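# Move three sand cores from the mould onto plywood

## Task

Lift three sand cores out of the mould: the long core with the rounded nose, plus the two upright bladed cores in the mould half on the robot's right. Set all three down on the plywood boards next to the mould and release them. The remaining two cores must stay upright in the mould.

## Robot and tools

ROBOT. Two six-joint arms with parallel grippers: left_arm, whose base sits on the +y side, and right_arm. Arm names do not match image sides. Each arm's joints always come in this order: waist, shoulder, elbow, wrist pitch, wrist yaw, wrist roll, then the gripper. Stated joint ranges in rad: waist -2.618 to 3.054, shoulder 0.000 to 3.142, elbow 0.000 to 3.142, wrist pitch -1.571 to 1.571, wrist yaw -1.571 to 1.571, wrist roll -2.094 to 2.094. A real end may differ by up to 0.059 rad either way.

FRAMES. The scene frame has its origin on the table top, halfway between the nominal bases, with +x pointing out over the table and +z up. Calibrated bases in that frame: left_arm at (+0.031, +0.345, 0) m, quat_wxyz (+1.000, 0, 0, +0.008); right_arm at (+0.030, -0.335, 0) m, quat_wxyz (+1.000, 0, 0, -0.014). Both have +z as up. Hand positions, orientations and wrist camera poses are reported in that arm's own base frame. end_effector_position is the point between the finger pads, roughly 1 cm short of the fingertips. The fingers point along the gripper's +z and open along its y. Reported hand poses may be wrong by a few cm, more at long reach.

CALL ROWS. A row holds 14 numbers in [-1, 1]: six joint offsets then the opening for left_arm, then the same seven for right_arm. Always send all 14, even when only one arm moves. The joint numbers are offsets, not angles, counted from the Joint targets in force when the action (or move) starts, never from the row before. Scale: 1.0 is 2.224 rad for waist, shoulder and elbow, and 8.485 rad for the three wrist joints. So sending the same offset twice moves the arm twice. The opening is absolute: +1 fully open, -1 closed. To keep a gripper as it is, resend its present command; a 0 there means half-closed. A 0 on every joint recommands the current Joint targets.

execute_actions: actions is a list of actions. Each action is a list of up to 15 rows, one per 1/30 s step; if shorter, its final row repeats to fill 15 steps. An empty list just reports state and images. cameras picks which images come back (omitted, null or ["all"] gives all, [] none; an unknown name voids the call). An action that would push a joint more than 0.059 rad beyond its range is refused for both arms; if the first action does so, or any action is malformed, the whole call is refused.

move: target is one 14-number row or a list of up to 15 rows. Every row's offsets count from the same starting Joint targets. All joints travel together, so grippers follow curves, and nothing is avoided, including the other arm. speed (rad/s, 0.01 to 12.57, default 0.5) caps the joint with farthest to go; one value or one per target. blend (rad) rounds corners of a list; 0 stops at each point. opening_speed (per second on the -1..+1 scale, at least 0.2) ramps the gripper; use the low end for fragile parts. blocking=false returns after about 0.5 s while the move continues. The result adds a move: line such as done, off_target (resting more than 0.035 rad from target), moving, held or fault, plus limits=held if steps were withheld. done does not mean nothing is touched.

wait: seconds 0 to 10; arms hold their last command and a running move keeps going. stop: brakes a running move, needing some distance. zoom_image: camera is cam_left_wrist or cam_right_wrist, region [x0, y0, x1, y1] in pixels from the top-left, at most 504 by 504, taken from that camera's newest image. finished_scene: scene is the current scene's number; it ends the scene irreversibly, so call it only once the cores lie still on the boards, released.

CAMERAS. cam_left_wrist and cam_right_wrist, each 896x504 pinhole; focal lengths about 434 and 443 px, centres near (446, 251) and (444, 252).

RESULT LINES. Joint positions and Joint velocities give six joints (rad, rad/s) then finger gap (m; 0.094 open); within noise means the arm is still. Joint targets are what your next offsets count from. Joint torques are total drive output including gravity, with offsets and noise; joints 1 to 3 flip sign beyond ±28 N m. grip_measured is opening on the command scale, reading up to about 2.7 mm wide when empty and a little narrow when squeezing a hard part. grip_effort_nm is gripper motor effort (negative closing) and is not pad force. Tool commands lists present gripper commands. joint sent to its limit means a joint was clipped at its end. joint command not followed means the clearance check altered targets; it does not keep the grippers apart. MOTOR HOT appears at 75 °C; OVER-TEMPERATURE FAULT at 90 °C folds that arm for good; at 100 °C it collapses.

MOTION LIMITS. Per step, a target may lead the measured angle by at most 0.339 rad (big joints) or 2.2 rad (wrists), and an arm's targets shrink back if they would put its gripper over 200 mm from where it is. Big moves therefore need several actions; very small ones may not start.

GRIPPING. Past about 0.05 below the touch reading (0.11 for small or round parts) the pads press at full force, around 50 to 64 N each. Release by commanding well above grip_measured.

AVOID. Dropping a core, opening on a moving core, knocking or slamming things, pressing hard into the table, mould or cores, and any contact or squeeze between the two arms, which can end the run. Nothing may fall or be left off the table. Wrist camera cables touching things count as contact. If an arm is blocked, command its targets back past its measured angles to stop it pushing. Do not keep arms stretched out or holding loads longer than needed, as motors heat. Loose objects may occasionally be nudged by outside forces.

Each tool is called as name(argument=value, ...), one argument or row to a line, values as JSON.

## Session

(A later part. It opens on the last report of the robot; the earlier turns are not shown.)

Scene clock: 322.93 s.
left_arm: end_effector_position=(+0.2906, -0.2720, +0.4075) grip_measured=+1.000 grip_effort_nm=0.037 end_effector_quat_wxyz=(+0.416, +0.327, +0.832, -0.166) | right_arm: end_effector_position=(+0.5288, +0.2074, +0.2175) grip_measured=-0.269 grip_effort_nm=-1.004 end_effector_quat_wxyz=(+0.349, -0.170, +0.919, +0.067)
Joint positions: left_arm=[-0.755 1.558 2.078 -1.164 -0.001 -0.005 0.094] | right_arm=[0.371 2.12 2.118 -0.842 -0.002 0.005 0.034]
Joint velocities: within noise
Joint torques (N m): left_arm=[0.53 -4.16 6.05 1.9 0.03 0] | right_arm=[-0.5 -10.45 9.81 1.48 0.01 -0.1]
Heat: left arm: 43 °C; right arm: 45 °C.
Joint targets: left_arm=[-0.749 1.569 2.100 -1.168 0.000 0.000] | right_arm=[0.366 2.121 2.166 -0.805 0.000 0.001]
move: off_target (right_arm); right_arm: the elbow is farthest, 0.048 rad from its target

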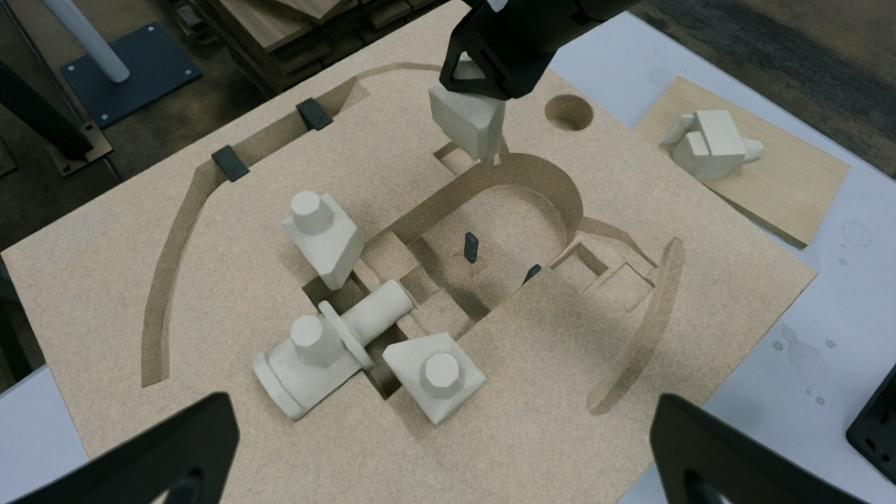

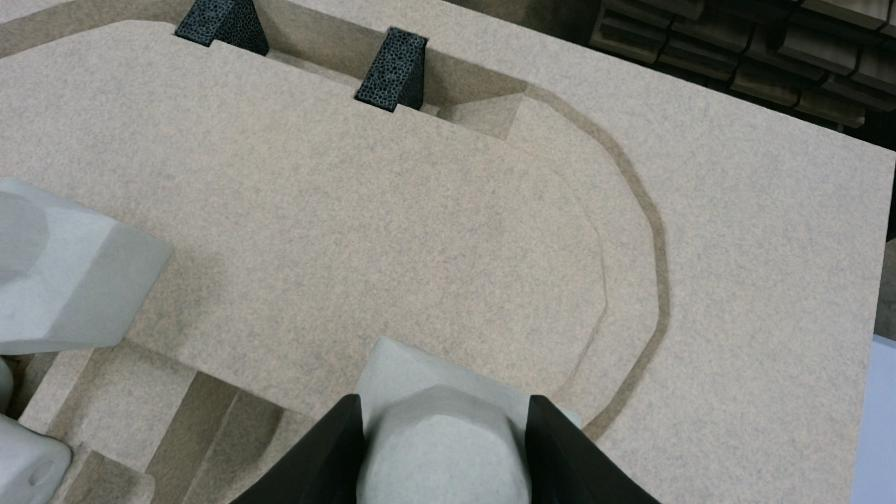

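move(
  target=[
    [0,0,0,0,0,0,1,0,-0.2852,-0.2871,0.0005,0,0,-0.45],
    [0,0,0,0,0,0,1,-0.7383,-0.2852,-0.2871,0.0005,0,0,-0.45],
  ],
  speed=[0.5,0.8],
  blend=0.1,
  cameras=[],
)

move(
  target=[-0.13,0,0,0.02,0,0,1,0,0.0285,-0.2466,-0.0235,-0.1709,0,-0.45],
  speed=0.6,
)

zoom_image(
  camera="cam_left_wrist",
  region=[420, 0, 820, 300],
)

Scene clock: 336.90 s.
left_arm: end_effector_position=(+0.2906, -0.2720, +0.4075) grip_measured=+1.000 grip_effort_nm=0.032 end_effector_quat_wxyz=(+0.416, +0.327, +0.832, -0.166) | right_arm: end_effector_position=(+0.1189, -0.3998, +0.2536) grip_measured=-0.269 grip_effort_nm=-0.999 end_effector_quat_wxyz=(+0.280, +0.563, +0.749, -0.211)
Joint positions: left_arm=[-0.755 1.558 2.078 -1.164 -0.001 -0.005 0.094] | right_arm=[-1.282 1.528 1.523 -0.849 0.006 0.005 0.034]
Joint velocities: within noise
Joint torques (N m): left_arm=[0.53 -4.16 5.97 1.9 0.02 -0.02] | right_arm=[0.43 -9.22 6.27 1.59 -0.07 -0.09]
Heat: left arm: 43 °C; right arm: 45 °C.
Joint targets: left_arm=[-0.749 1.569 2.100 -1.168 0.000 0.000] | right_arm=[-1.277 1.487 1.527 -0.801 0.000 0.001]
move: off_target (right_arm); right_arm: the wrist pitch is farthest, 0.049 rad from its target
No camera images: "cameras" was empty.

Scene clock: 340.13 s.
left_arm: end_effector_position=(+0.2157, -0.3583, +0.4389) grip_measured=+1.000 grip_effort_nm=0.017 end_effector_quat_wxyz=(+0.446, +0.421, +0.748, -0.254) | right_arm: end_effector_position=(+0.2409, -0.1941, +0.1945) grip_measured=-0.269 grip_effort_nm=-1.004 end_effector_quat_wxyz=(+0.383, +0.460, +0.624, +0.502)
Joint positions: left_arm=[-1.032 1.558 2.078 -1.013 -0.001 -0.005 0.094] | right_arm=[-1.282 1.548 0.978 -0.979 -1.367 0.005 0.034]
Joint velocities: within noise
Joint torques (N m): left_arm=[-0.4 -4.27 6.16 2.22 0.01 0.01] | right_arm=[0.43 -4.86 4.98 -0.05 -1.33 -0.09]
Heat: left arm: 43 °C; right arm: 44 °C.
Joint targets: left_arm=[-1.038 1.569 2.100 -0.999 0.000 0.000] | right_arm=[-1.277 1.550 0.978 -1.001 -1.450 0.001]
move: off_target (right_arm); right_arm: the wrist yaw is farthest, 0.083 rad from its target

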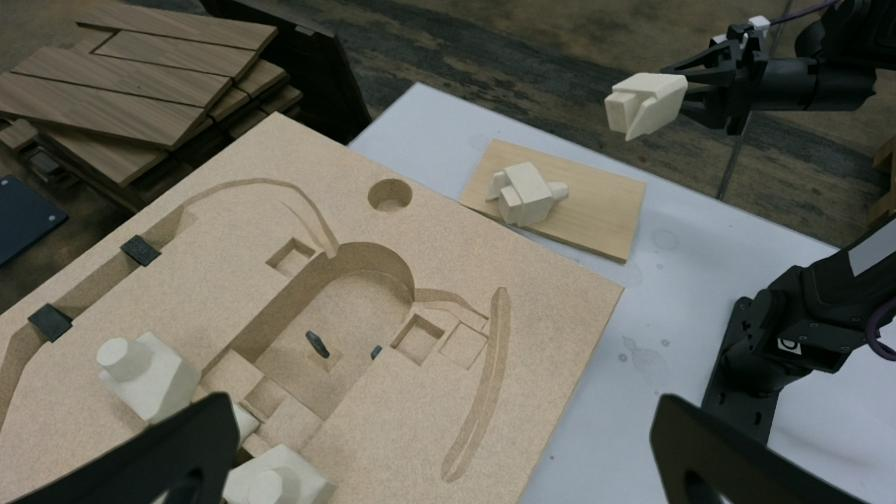

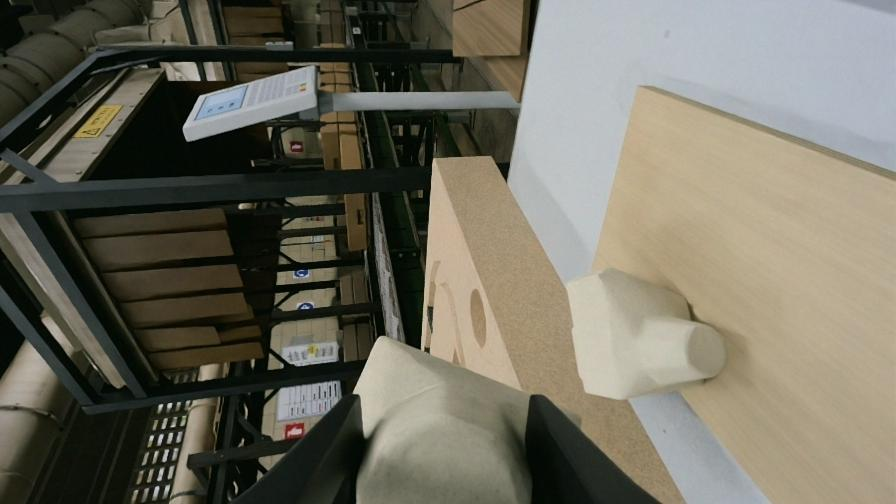

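Scaled by 1.260.

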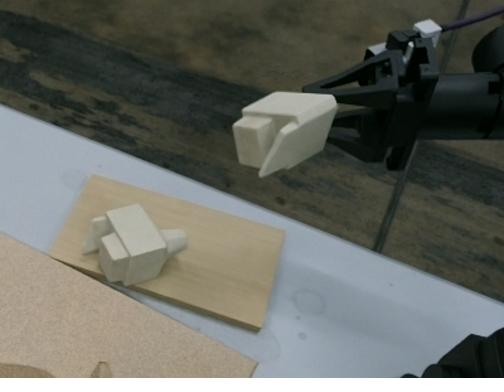

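move(
  target=[0,0,0,0,0,0,1,0,-0.0509,-0.1445,0.0767,0.02,0,-0.45],
  speed=0.4,
)

zoom_image(
  camera="cam_left_wrist",
  region=[420, 0, 820, 300],
)

Scene clock: 359.47 s.
left_arm: end_effector_position=(+0.2157, -0.3583, +0.4391) grip_measured=+1.000 grip_effort_nm=0.022 end_effector_quat_wxyz=(+0.446, +0.421, +0.748, -0.254) | right_arm: end_effector_position=(+0.2337, -0.1953, +0.1217) grip_measured=-0.269 grip_effort_nm=-1.009 end_effector_quat_wxyz=(+0.458, +0.398, +0.709, +0.360)
Joint positions: left_arm=[-1.032 1.558 2.078 -1.013 -0.001 -0.005 0.094] | right_arm=[-1.282 1.471 0.657 -0.381 -1.218 0.005 0.034]
Joint velocities: within noise
Joint torques (N m): left_arm=[-0.5 -4.34 6.17 2.23 0.04 -0.01] | right_arm=[0.44 -7.13 4.85 0.85 -1.03 -0.09]
Heat: left arm: 43 °C; right arm: 39 °C.
Joint targets: left_arm=[-1.038 1.569 2.100 -0.999 0.000 0.000] | right_arm=[-1.277 1.437 0.657 -0.350 -1.280 0.001]
move: off_target (right_arm); right_arm: the wrist yaw is farthest, 0.062 rad from its target

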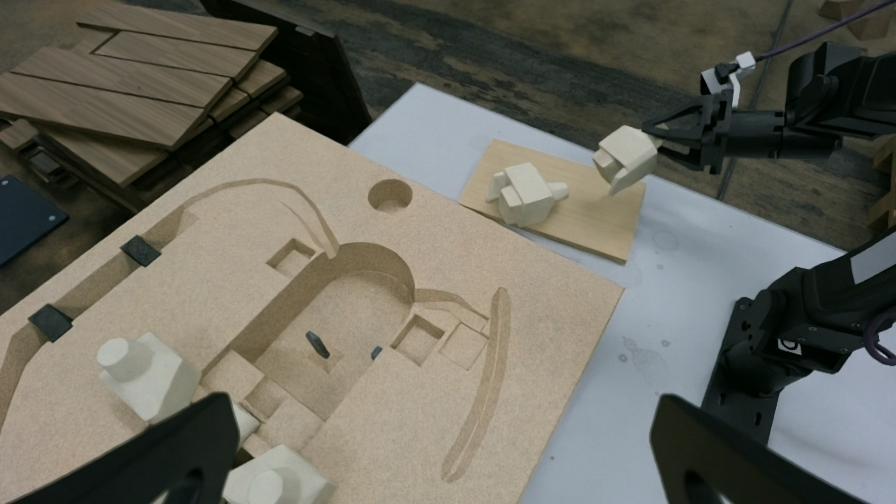

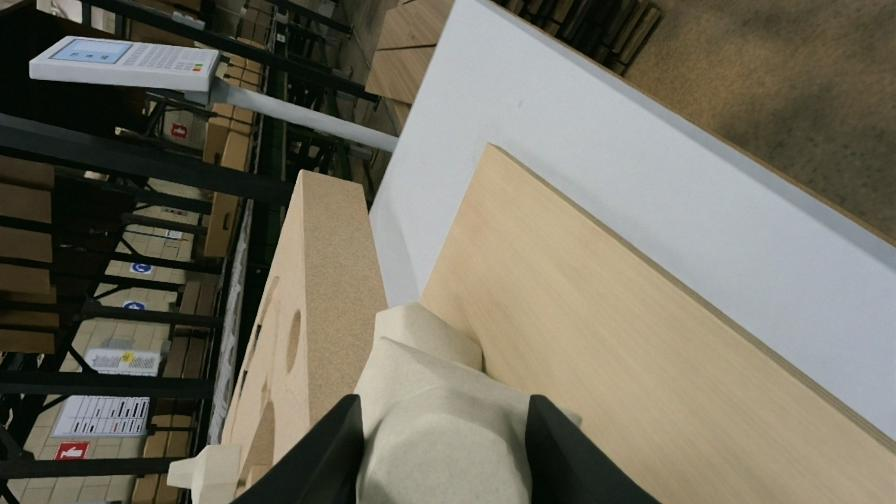

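Scaled by 1.260.

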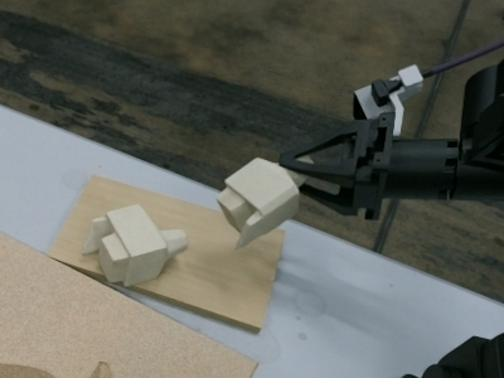

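move(
  target=[0,0,0,0,0,0,1,0,0.0578,-0.0419,0.0262,0,0,-0.45],
  speed=0.12,
  cameras=["cam_left_wrist"],
)

zoom_image(
  camera="cam_left_wrist",
  region=[480, 80, 740, 300],
)

Scene clock: 366.47 s.
left_arm: end_effector_position=(+0.2157, -0.3583, +0.4391) grip_measured=+1.000 grip_effort_nm=0.032 end_effector_quat_wxyz=(+0.446, +0.421, +0.748, -0.254) | right_arm: end_effector_position=(+0.2336, -0.1951, +0.0881) grip_measured=-0.269 grip_effort_nm=-1.004 end_effector_quat_wxyz=(+0.468, +0.389, +0.713, +0.350)
Joint positions: left_arm=[-1.032 1.558 2.078 -1.013 -0.001 -0.005 0.094] | right_arm=[-1.282 1.563 0.564 -0.161 -1.217 0.005 0.034]
Joint velocities: within noise
Joint torques (N m): left_arm=[-0.5 -4.23 6.19 2.23 0.03 0.01] | right_arm=[0.42 -4.31 4.27 0.95 -1.04 -0.09]
Heat: left arm: 43 °C; right arm: 40 °C.
Joint targets: left_arm=[-1.038 1.569 2.100 -0.999 0.000 0.000] | right_arm=[-1.277 1.565 0.564 -0.128 -1.280 0.001]
move: off_target (right_arm); right_arm: the wrist yaw is farthest, 0.063 rad from its target
Images, in order (width x height): cam_left_wrist 896x504.

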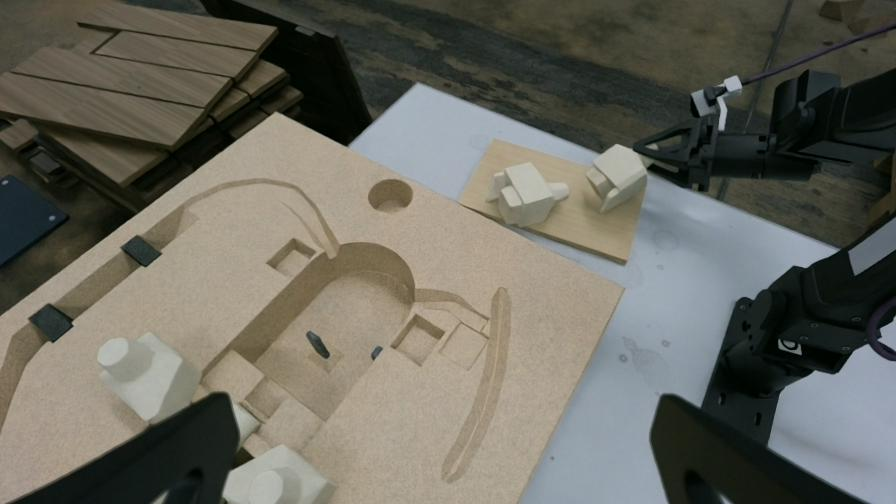

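Scaled by 1.938.

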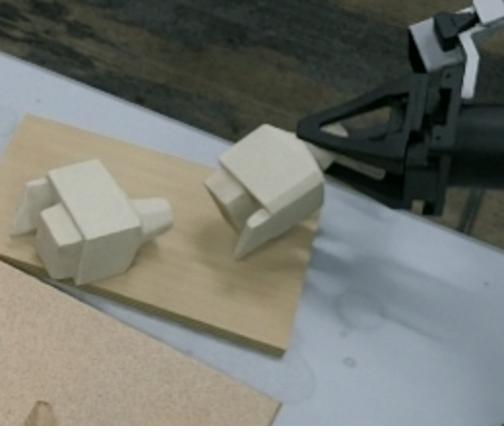

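move(
  target=[
    [0,0,0,0,0,0,1,0.0405,0,0,0,0,0,-0.45],
    [0,0,0,0,0,0,1,0.0405,0.0267,-0.0112,0.0099,0,0,-0.45],
  ],
  speed=0.12,
  cameras=["cam_left_wrist"],
)

zoom_image(
  camera="cam_left_wrist",
  region=[480, 80, 740, 300],
)

Scene clock: 372.77 s.
left_arm: end_effector_position=(+0.2157, -0.3583, +0.4391) grip_measured=+1.000 grip_effort_nm=0.027 end_effector_quat_wxyz=(+0.446, +0.421, +0.748, -0.254) | right_arm: end_effector_position=(+0.2508, -0.1730, +0.0766) grip_measured=-0.269 grip_effort_nm=-1.004 end_effector_quat_wxyz=(+0.455, +0.353, +0.726, +0.376)
Joint positions: left_arm=[-1.032 1.558 2.078 -1.013 -0.001 -0.005 0.094] | right_arm=[-1.193 1.619 0.542 -0.082 -1.233 0.005 0.034]
Joint velocities: within noise
Joint torques (N m): left_arm=[-0.5 -4.33 6.15 2.25 0.04 -0.01] | right_arm=[0.53 -4.23 3.79 0.95 -0.89 -0.09]
Heat: left arm: 44 °C; right arm: 39 °C.
Joint targets: left_arm=[-1.038 1.569 2.100 -0.999 0.000 0.000] | right_arm=[-1.187 1.625 0.539 -0.044 -1.280 0.001]
move: off_target (right_arm); right_arm: the wrist yaw is farthest, 0.047 rad from its target
Images, in order (width x height): cam_left_wrist 896x504.

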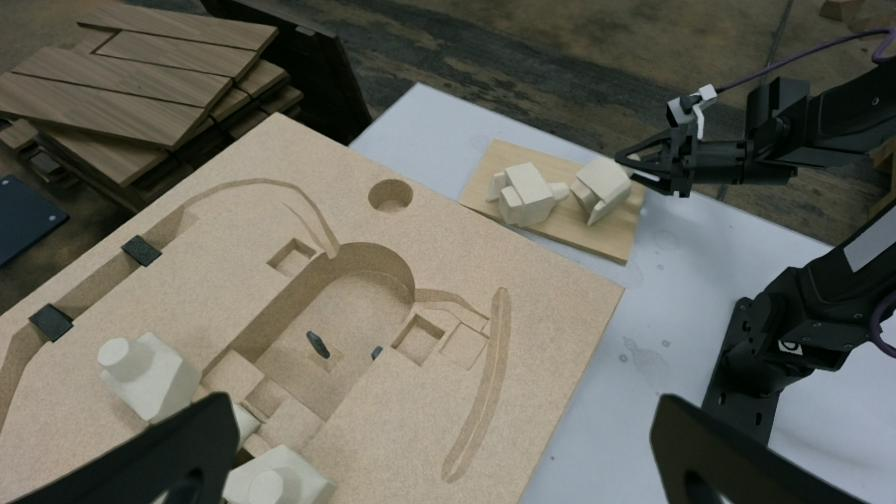

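Scaled by 1.938.

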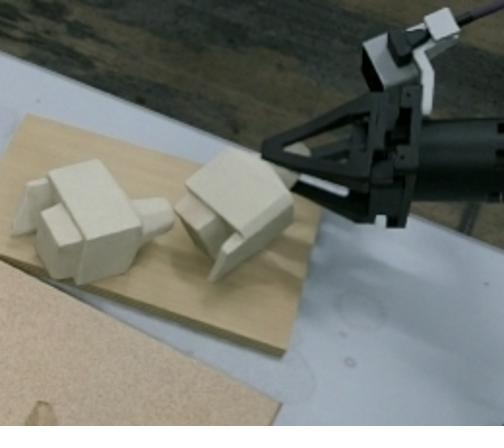

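move(
  target=[0,0,0,0,0,0,1,0,0.014,-0.006,0.005,0,0,-0.45],
  speed=0.1,
  cameras=["cam_left_wrist"],
)

zoom_image(
  camera="cam_left_wrist",
  region=[480, 80, 740, 300],
)

Scene clock: 375.93 s.
left_arm: end_effector_position=(+0.2157, -0.3583, +0.4391) grip_measured=+1.000 grip_effort_nm=0.022 end_effector_quat_wxyz=(+0.446, +0.421, +0.748, -0.254) | right_arm: end_effector_position=(+0.2521, -0.1723, +0.0751) grip_measured=-0.269 grip_effort_nm=-1.009 end_effector_quat_wxyz=(+0.463, +0.344, +0.722, +0.383)
Joint positions: left_arm=[-1.032 1.558 2.078 -1.013 -0.001 -0.005 0.094] | right_arm=[-1.193 1.645 0.533 -0.033 -1.26 0.009 0.034]
Joint velocities: within noise
Joint torques (N m): left_arm=[-0.44 -4.31 6.12 2.23 0.05 0.01] | right_arm=[0.51 -3.97 3.34 0.92 -0.61 -0.13]
Heat: left arm: 44 °C; right arm: 39 °C.
Joint targets: left_arm=[-1.038 1.569 2.100 -0.999 0.000 0.000] | right_arm=[-1.187 1.656 0.525 -0.001 -1.280 0.001]
move: done
Images, in order (width x height): cam_left_wrist 896x504.

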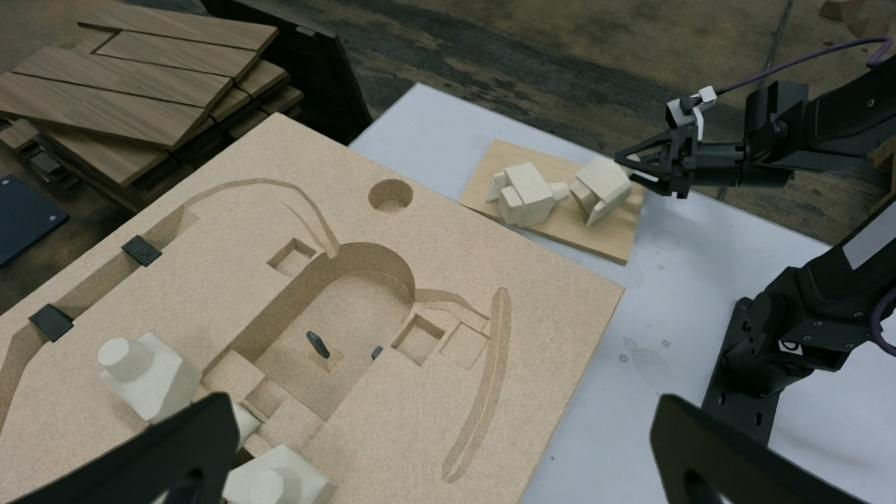

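Scaled by 1.938.

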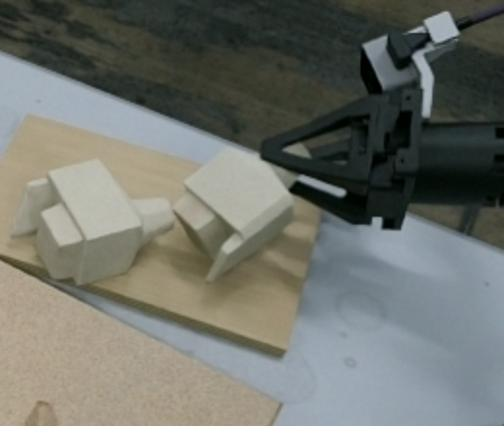

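move(
  target=[0,0,0,0,0,0,1,0,0,0,0,0,0,0.15],
  opening_speed=0.2,
)

zoom_image(
  camera="cam_left_wrist",
  region=[480, 80, 740, 300],
)

Scene clock: 381.20 s.
left_arm: end_effector_position=(+0.2157, -0.3583, +0.4391) grip_measured=+1.000 grip_effort_nm=0.022 end_effector_quat_wxyz=(+0.446, +0.421, +0.748, -0.254) | right_arm: end_effector_position=(+0.2516, -0.1727, +0.0722) grip_measured=+0.147 grip_effort_nm=0.168 end_effector_quat_wxyz=(+0.460, +0.348, +0.723, +0.380)
Joint positions: left_arm=[-1.032 1.558 2.078 -1.013 -0.001 -0.005 0.094] | right_arm=[-1.193 1.649 0.531 -0.031 -1.249 0.01 0.054]
Joint velocities: within noise
Joint torques (N m): left_arm=[-0.44 -4.27 6.11 2.24 0.03 0.01] | right_arm=[0.51 -4.3 3.51 0.89 -0.73 -0.14]
Heat: left arm: 44 °C; right arm: 38 °C.
Joint targets: left_arm=[-1.038 1.569 2.100 -0.999 0.000 0.000] | right_arm=[-1.187 1.656 0.526 -0.001 -1.281 0.001]
move: done

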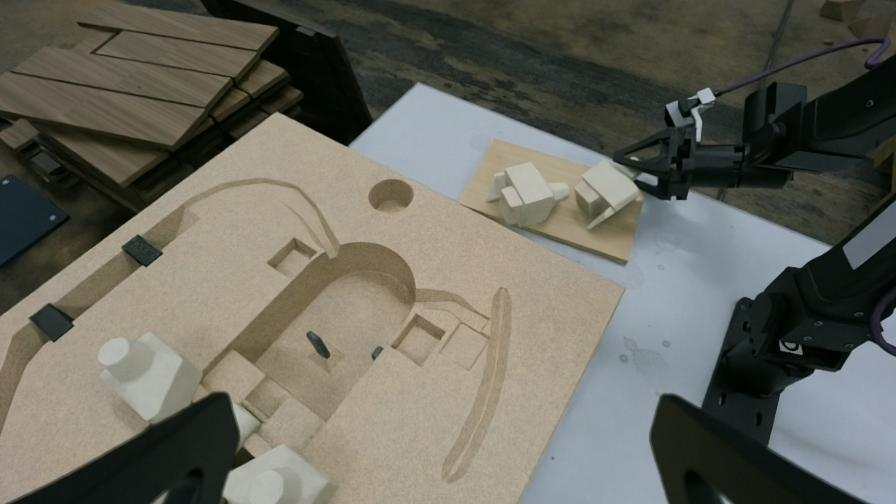

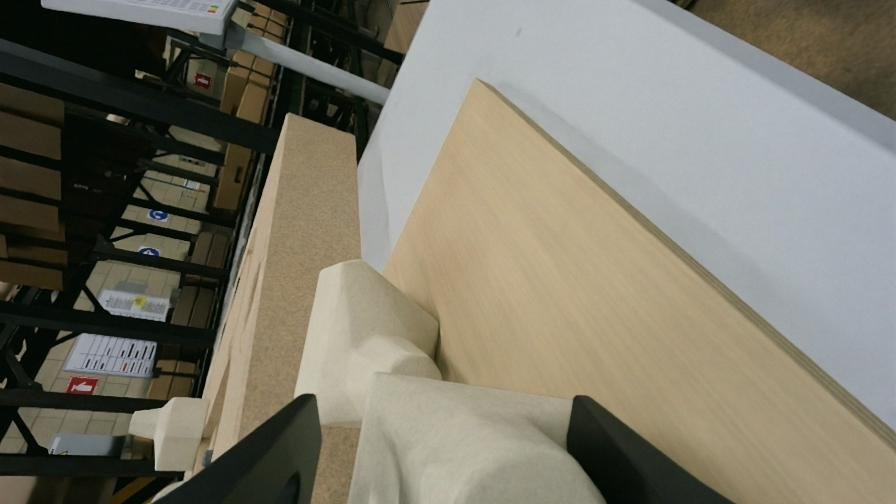

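Scaled by 1.938.

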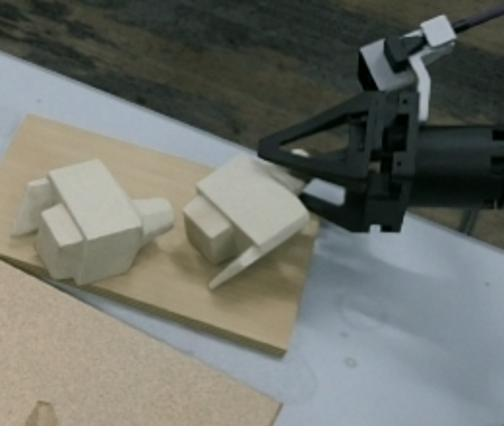

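move(
  target=[0,0,0,0,0,0,1,0,0,0,0,0,0,0.7],
  opening_speed=0.3,
)

zoom_image(
  camera="cam_left_wrist",
  region=[480, 80, 740, 300],
)

Scene clock: 386.40 s.
left_arm: end_effector_position=(+0.2157, -0.3583, +0.4391) grip_measured=+1.000 grip_effort_nm=0.032 end_effector_quat_wxyz=(+0.446, +0.421, +0.748, -0.254) | right_arm: end_effector_position=(+0.2518, -0.1724, +0.0728) grip_measured=+0.697 grip_effort_nm=0.173 end_effector_quat_wxyz=(+0.460, +0.347, +0.722, +0.382)
Joint positions: left_arm=[-1.032 1.558 2.078 -1.013 -0.001 -0.005 0.094] | right_arm=[-1.193 1.649 0.531 -0.031 -1.253 0.011 0.08]
Joint velocities: within noise
Joint torques (N m): left_arm=[-0.46 -4.26 6.15 2.21 0.04 -0.01] | right_arm=[0.53 -4.31 3.54 0.89 -0.69 -0.16]
Heat: left arm: 44 °C; right arm: 38 °C.
Joint targets: left_arm=[-1.038 1.569 2.100 -0.999 0.000 0.000] | right_arm=[-1.187 1.656 0.526 -0.001 -1.280 0.000]
move: done

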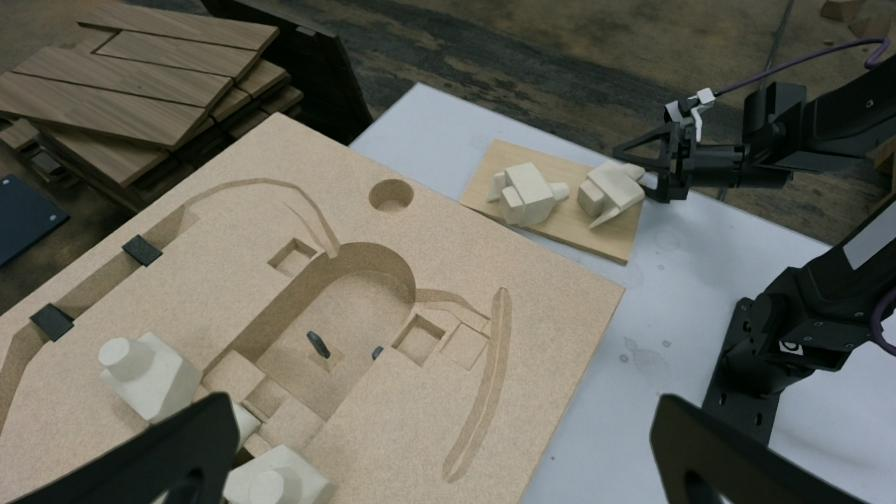

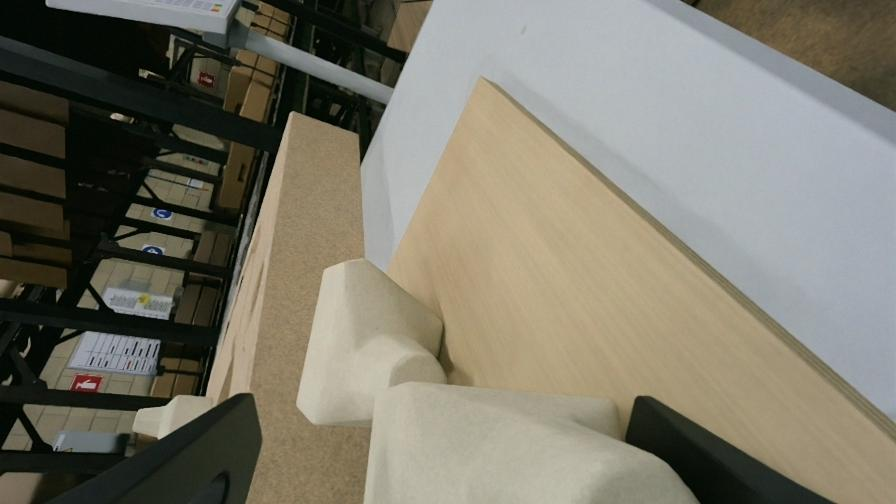

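Scaled by 1.938.

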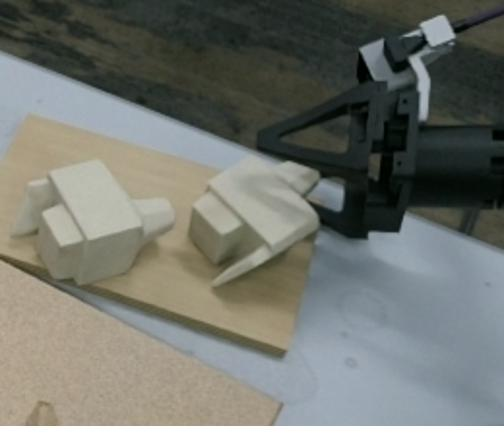

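move(
  target=[0,0,0,0,0,0,1,0,0,0,0,0,0,1],
  opening_speed=0.3,
)

zoom_image(
  camera="cam_left_wrist",
  region=[480, 80, 740, 300],
)

Scene clock: 389.83 s.
left_arm: end_effector_position=(+0.2157, -0.3583, +0.4391) grip_measured=+1.000 grip_effort_nm=0.022 end_effector_quat_wxyz=(+0.446, +0.421, +0.748, -0.254) | right_arm: end_effector_position=(+0.2518, -0.1724, +0.0729) grip_measured=+0.997 grip_effort_nm=0.168 end_effector_quat_wxyz=(+0.460, +0.347, +0.722, +0.382)
Joint positions: left_arm=[-1.032 1.558 2.078 -1.013 -0.001 -0.005 0.094] | right_arm=[-1.193 1.649 0.531 -0.03 -1.254 0.012 0.094]
Joint velocities: within noise
Joint torques (N m): left_arm=[-0.44 -4.3 6.04 2.23 0.03 -0.02] | right_arm=[0.51 -4.3 3.49 0.89 -0.7 -0.17]
Heat: left arm: 44 °C; right arm: 37 °C.
Joint targets: left_arm=[-1.038 1.569 2.100 -0.999 0.000 0.000] | right_arm=[-1.187 1.656 0.526 -0.001 -1.280 0.001]
move: done

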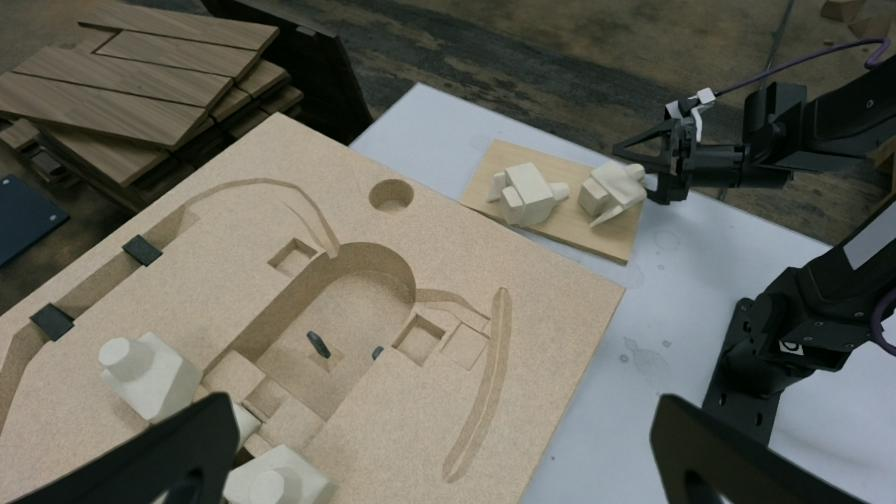

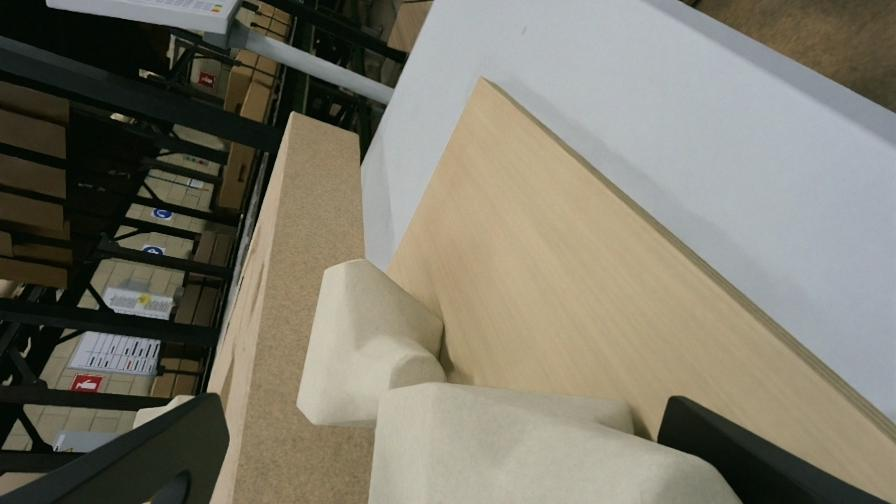

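Scaled by 1.938.

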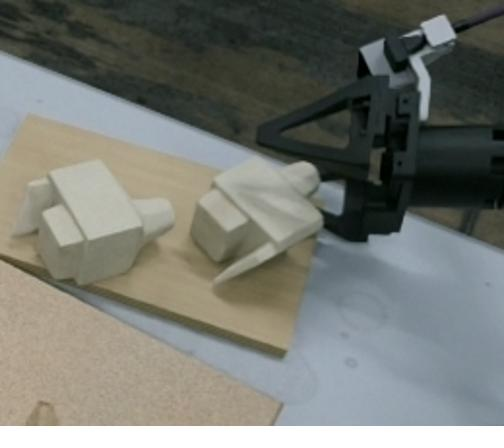

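move(
  target=[0,0,0,0,0,0,1,-0.11,0,0,0,0,0,1],
  speed=0.15,
)

zoom_image(
  camera="cam_left_wrist",
  region=[480, 80, 740, 300],
)

Scene clock: 395.63 s.
left_arm: end_effector_position=(+0.2157, -0.3583, +0.4391) grip_measured=+1.000 grip_effort_nm=0.032 end_effector_quat_wxyz=(+0.446, +0.421, +0.748, -0.254) | right_arm: end_effector_position=(+0.2058, -0.2253, +0.0730) grip_measured=+0.997 grip_effort_nm=0.168 end_effector_quat_wxyz=(+0.501, +0.428, +0.677, +0.327)
Joint positions: left_arm=[-1.032 1.558 2.078 -1.013 -0.001 -0.005 0.094] | right_arm=[-1.423 1.649 0.531 -0.03 -1.254 0.013 0.094]
Joint velocities: within noise
Joint torques (N m): left_arm=[-0.5 -4.23 6.15 2.23 0.02 0.01] | right_arm=[-0.73 -4.29 3.49 0.89 -0.68 -0.17]
Heat: left arm: 44 °C; right arm: 37 °C.
Joint targets: left_arm=[-1.038 1.569 2.100 -0.999 0.000 0.000] | right_arm=[-1.431 1.656 0.526 -0.001 -1.281 0.001]
move: done

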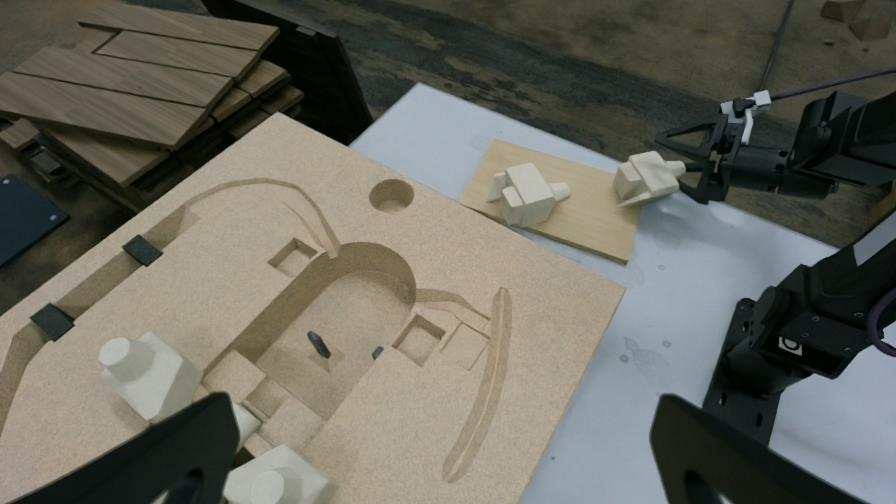

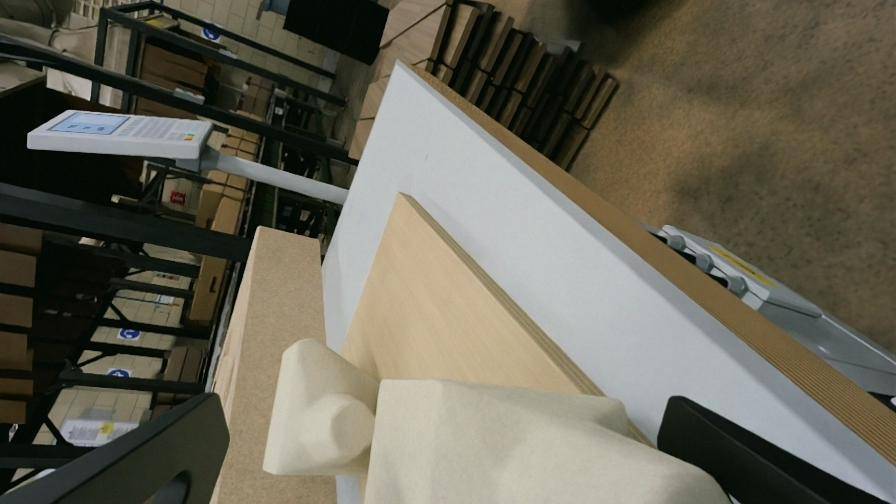

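Scaled by 1.938.

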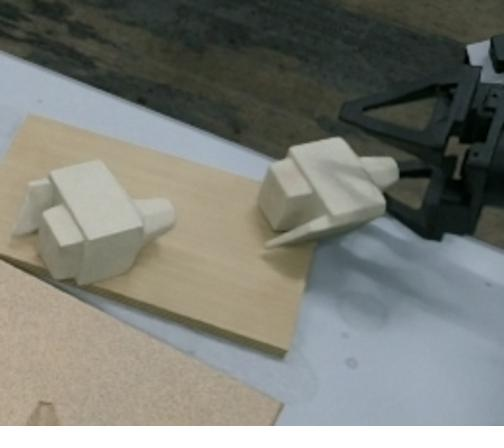

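move(
  target=[0,0,0,0,0,0,1,0,0,0,0,0,0,-0.4],
  opening_speed=0.4,
)

zoom_image(
  camera="cam_left_wrist",
  region=[480, 80, 740, 300],
)

Scene clock: 403.77 s.
left_arm: end_effector_position=(+0.2157, -0.3583, +0.4391) grip_measured=+1.000 grip_effort_nm=0.022 end_effector_quat_wxyz=(+0.446, +0.421, +0.748, -0.254) | right_arm: end_effector_position=(+0.2051, -0.2265, +0.0721) grip_measured=-0.330 grip_effort_nm=-0.984 end_effector_quat_wxyz=(+0.501, +0.430, +0.678, +0.323)
Joint positions: left_arm=[-1.032 1.558 2.078 -1.013 -0.001 -0.005 0.094] | right_arm=[-1.425 1.649 0.531 -0.027 -1.248 0.013 0.031]
Joint velocities: within noise
Joint torques (N m): left_arm=[-0.51 -4.31 6.13 2.22 0.02 -0.04] | right_arm=[-0.53 -4.29 3.51 0.87 -0.74 -0.17]
Heat: left arm: 44 °C; right arm: 37 °C.
Joint targets: left_arm=[-1.038 1.569 2.100 -0.999 0.000 0.000] | right_arm=[-1.431 1.656 0.526 -0.001 -1.280 0.001]
move: done

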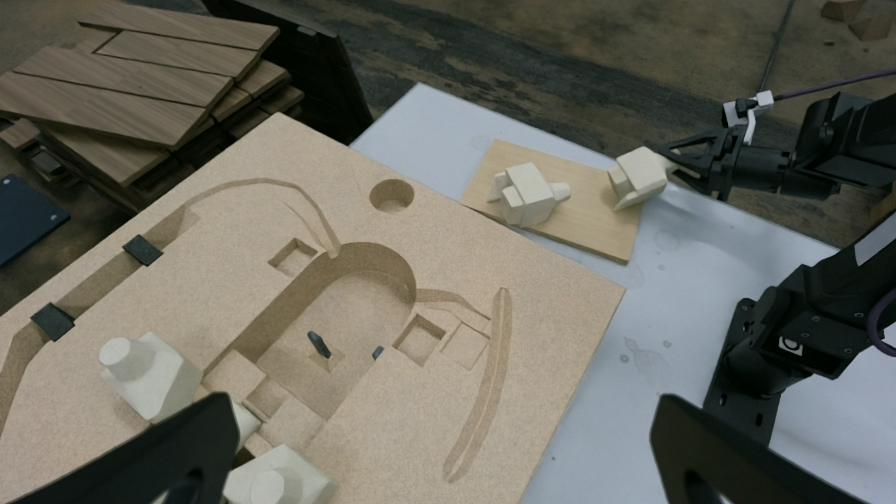

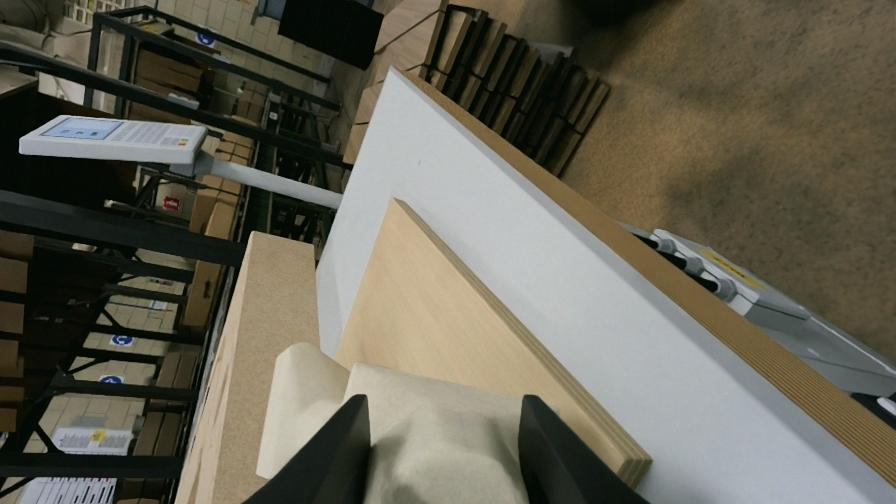

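Scaled by 1.938.

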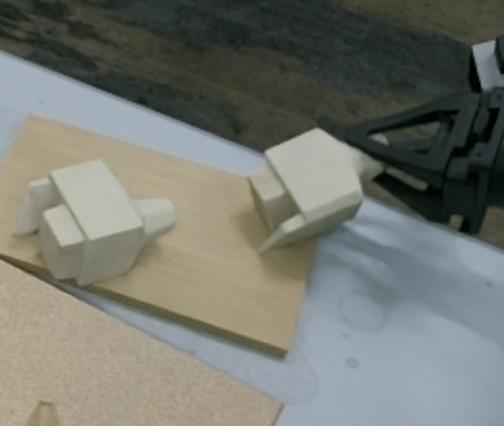

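move(
  target=[
    [0,0,0,0,0,0,1,0,-0.02,0.01,-0.006,0,0,-0.4],
    [0,0,0,0,0,0,1,0.125,-0.02,0.01,-0.006,0,0,-0.4],
    [0,0,0,0,0,0,1,0.125,0.002,0,0,0,0,-0.4],
  ],
  speed=[0.15,0.3,0.1],
)

zoom_image(
  camera="cam_left_wrist",
  region=[480, 80, 740, 300],
)

Scene clock: 408.80 s.
left_arm: end_effector_position=(+0.2157, -0.3583, +0.4391) grip_measured=+1.000 grip_effort_nm=0.042 end_effector_quat_wxyz=(+0.446, +0.421, +0.748, -0.254) | right_arm: end_effector_position=(+0.2563, -0.1657, +0.0715) grip_measured=-0.331 grip_effort_nm=-1.004 end_effector_quat_wxyz=(+0.453, +0.339, +0.728, +0.387)
Joint positions: left_arm=[-1.032 1.558 2.078 -1.013 -0.001 -0.005 0.094] | right_arm=[-1.164 1.651 0.531 -0.031 -1.247 0.013 0.031]
Joint velocities: within noise
Joint torques (N m): left_arm=[-0.47 -4.18 6.26 2.25 0.03 -0.02] | right_arm=[0.98 -4.07 3.49 0.9 -0.75 -0.17]
Heat: left arm: 44 °C; right arm: 37 °C.
Joint targets: left_arm=[-1.038 1.569 2.100 -0.999 0.000 0.000] | right_arm=[-1.153 1.660 0.526 -0.001 -1.281 0.000]
move: done

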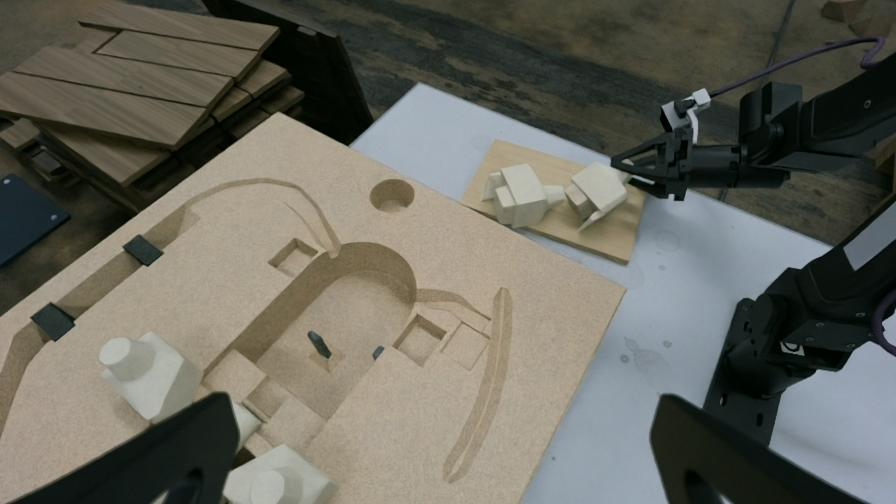

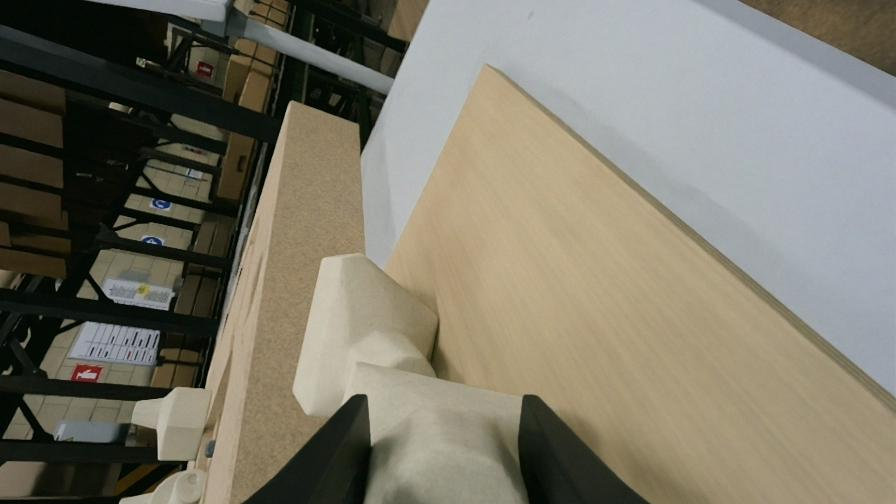

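Scaled by 1.938.

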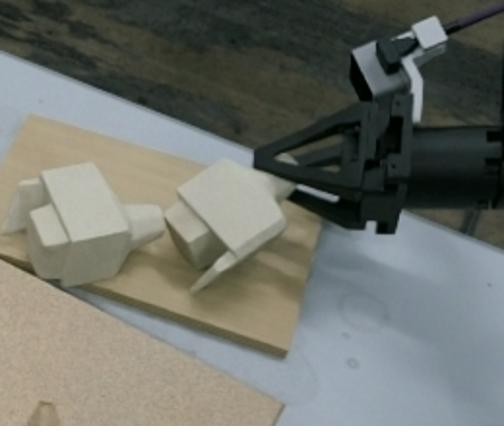

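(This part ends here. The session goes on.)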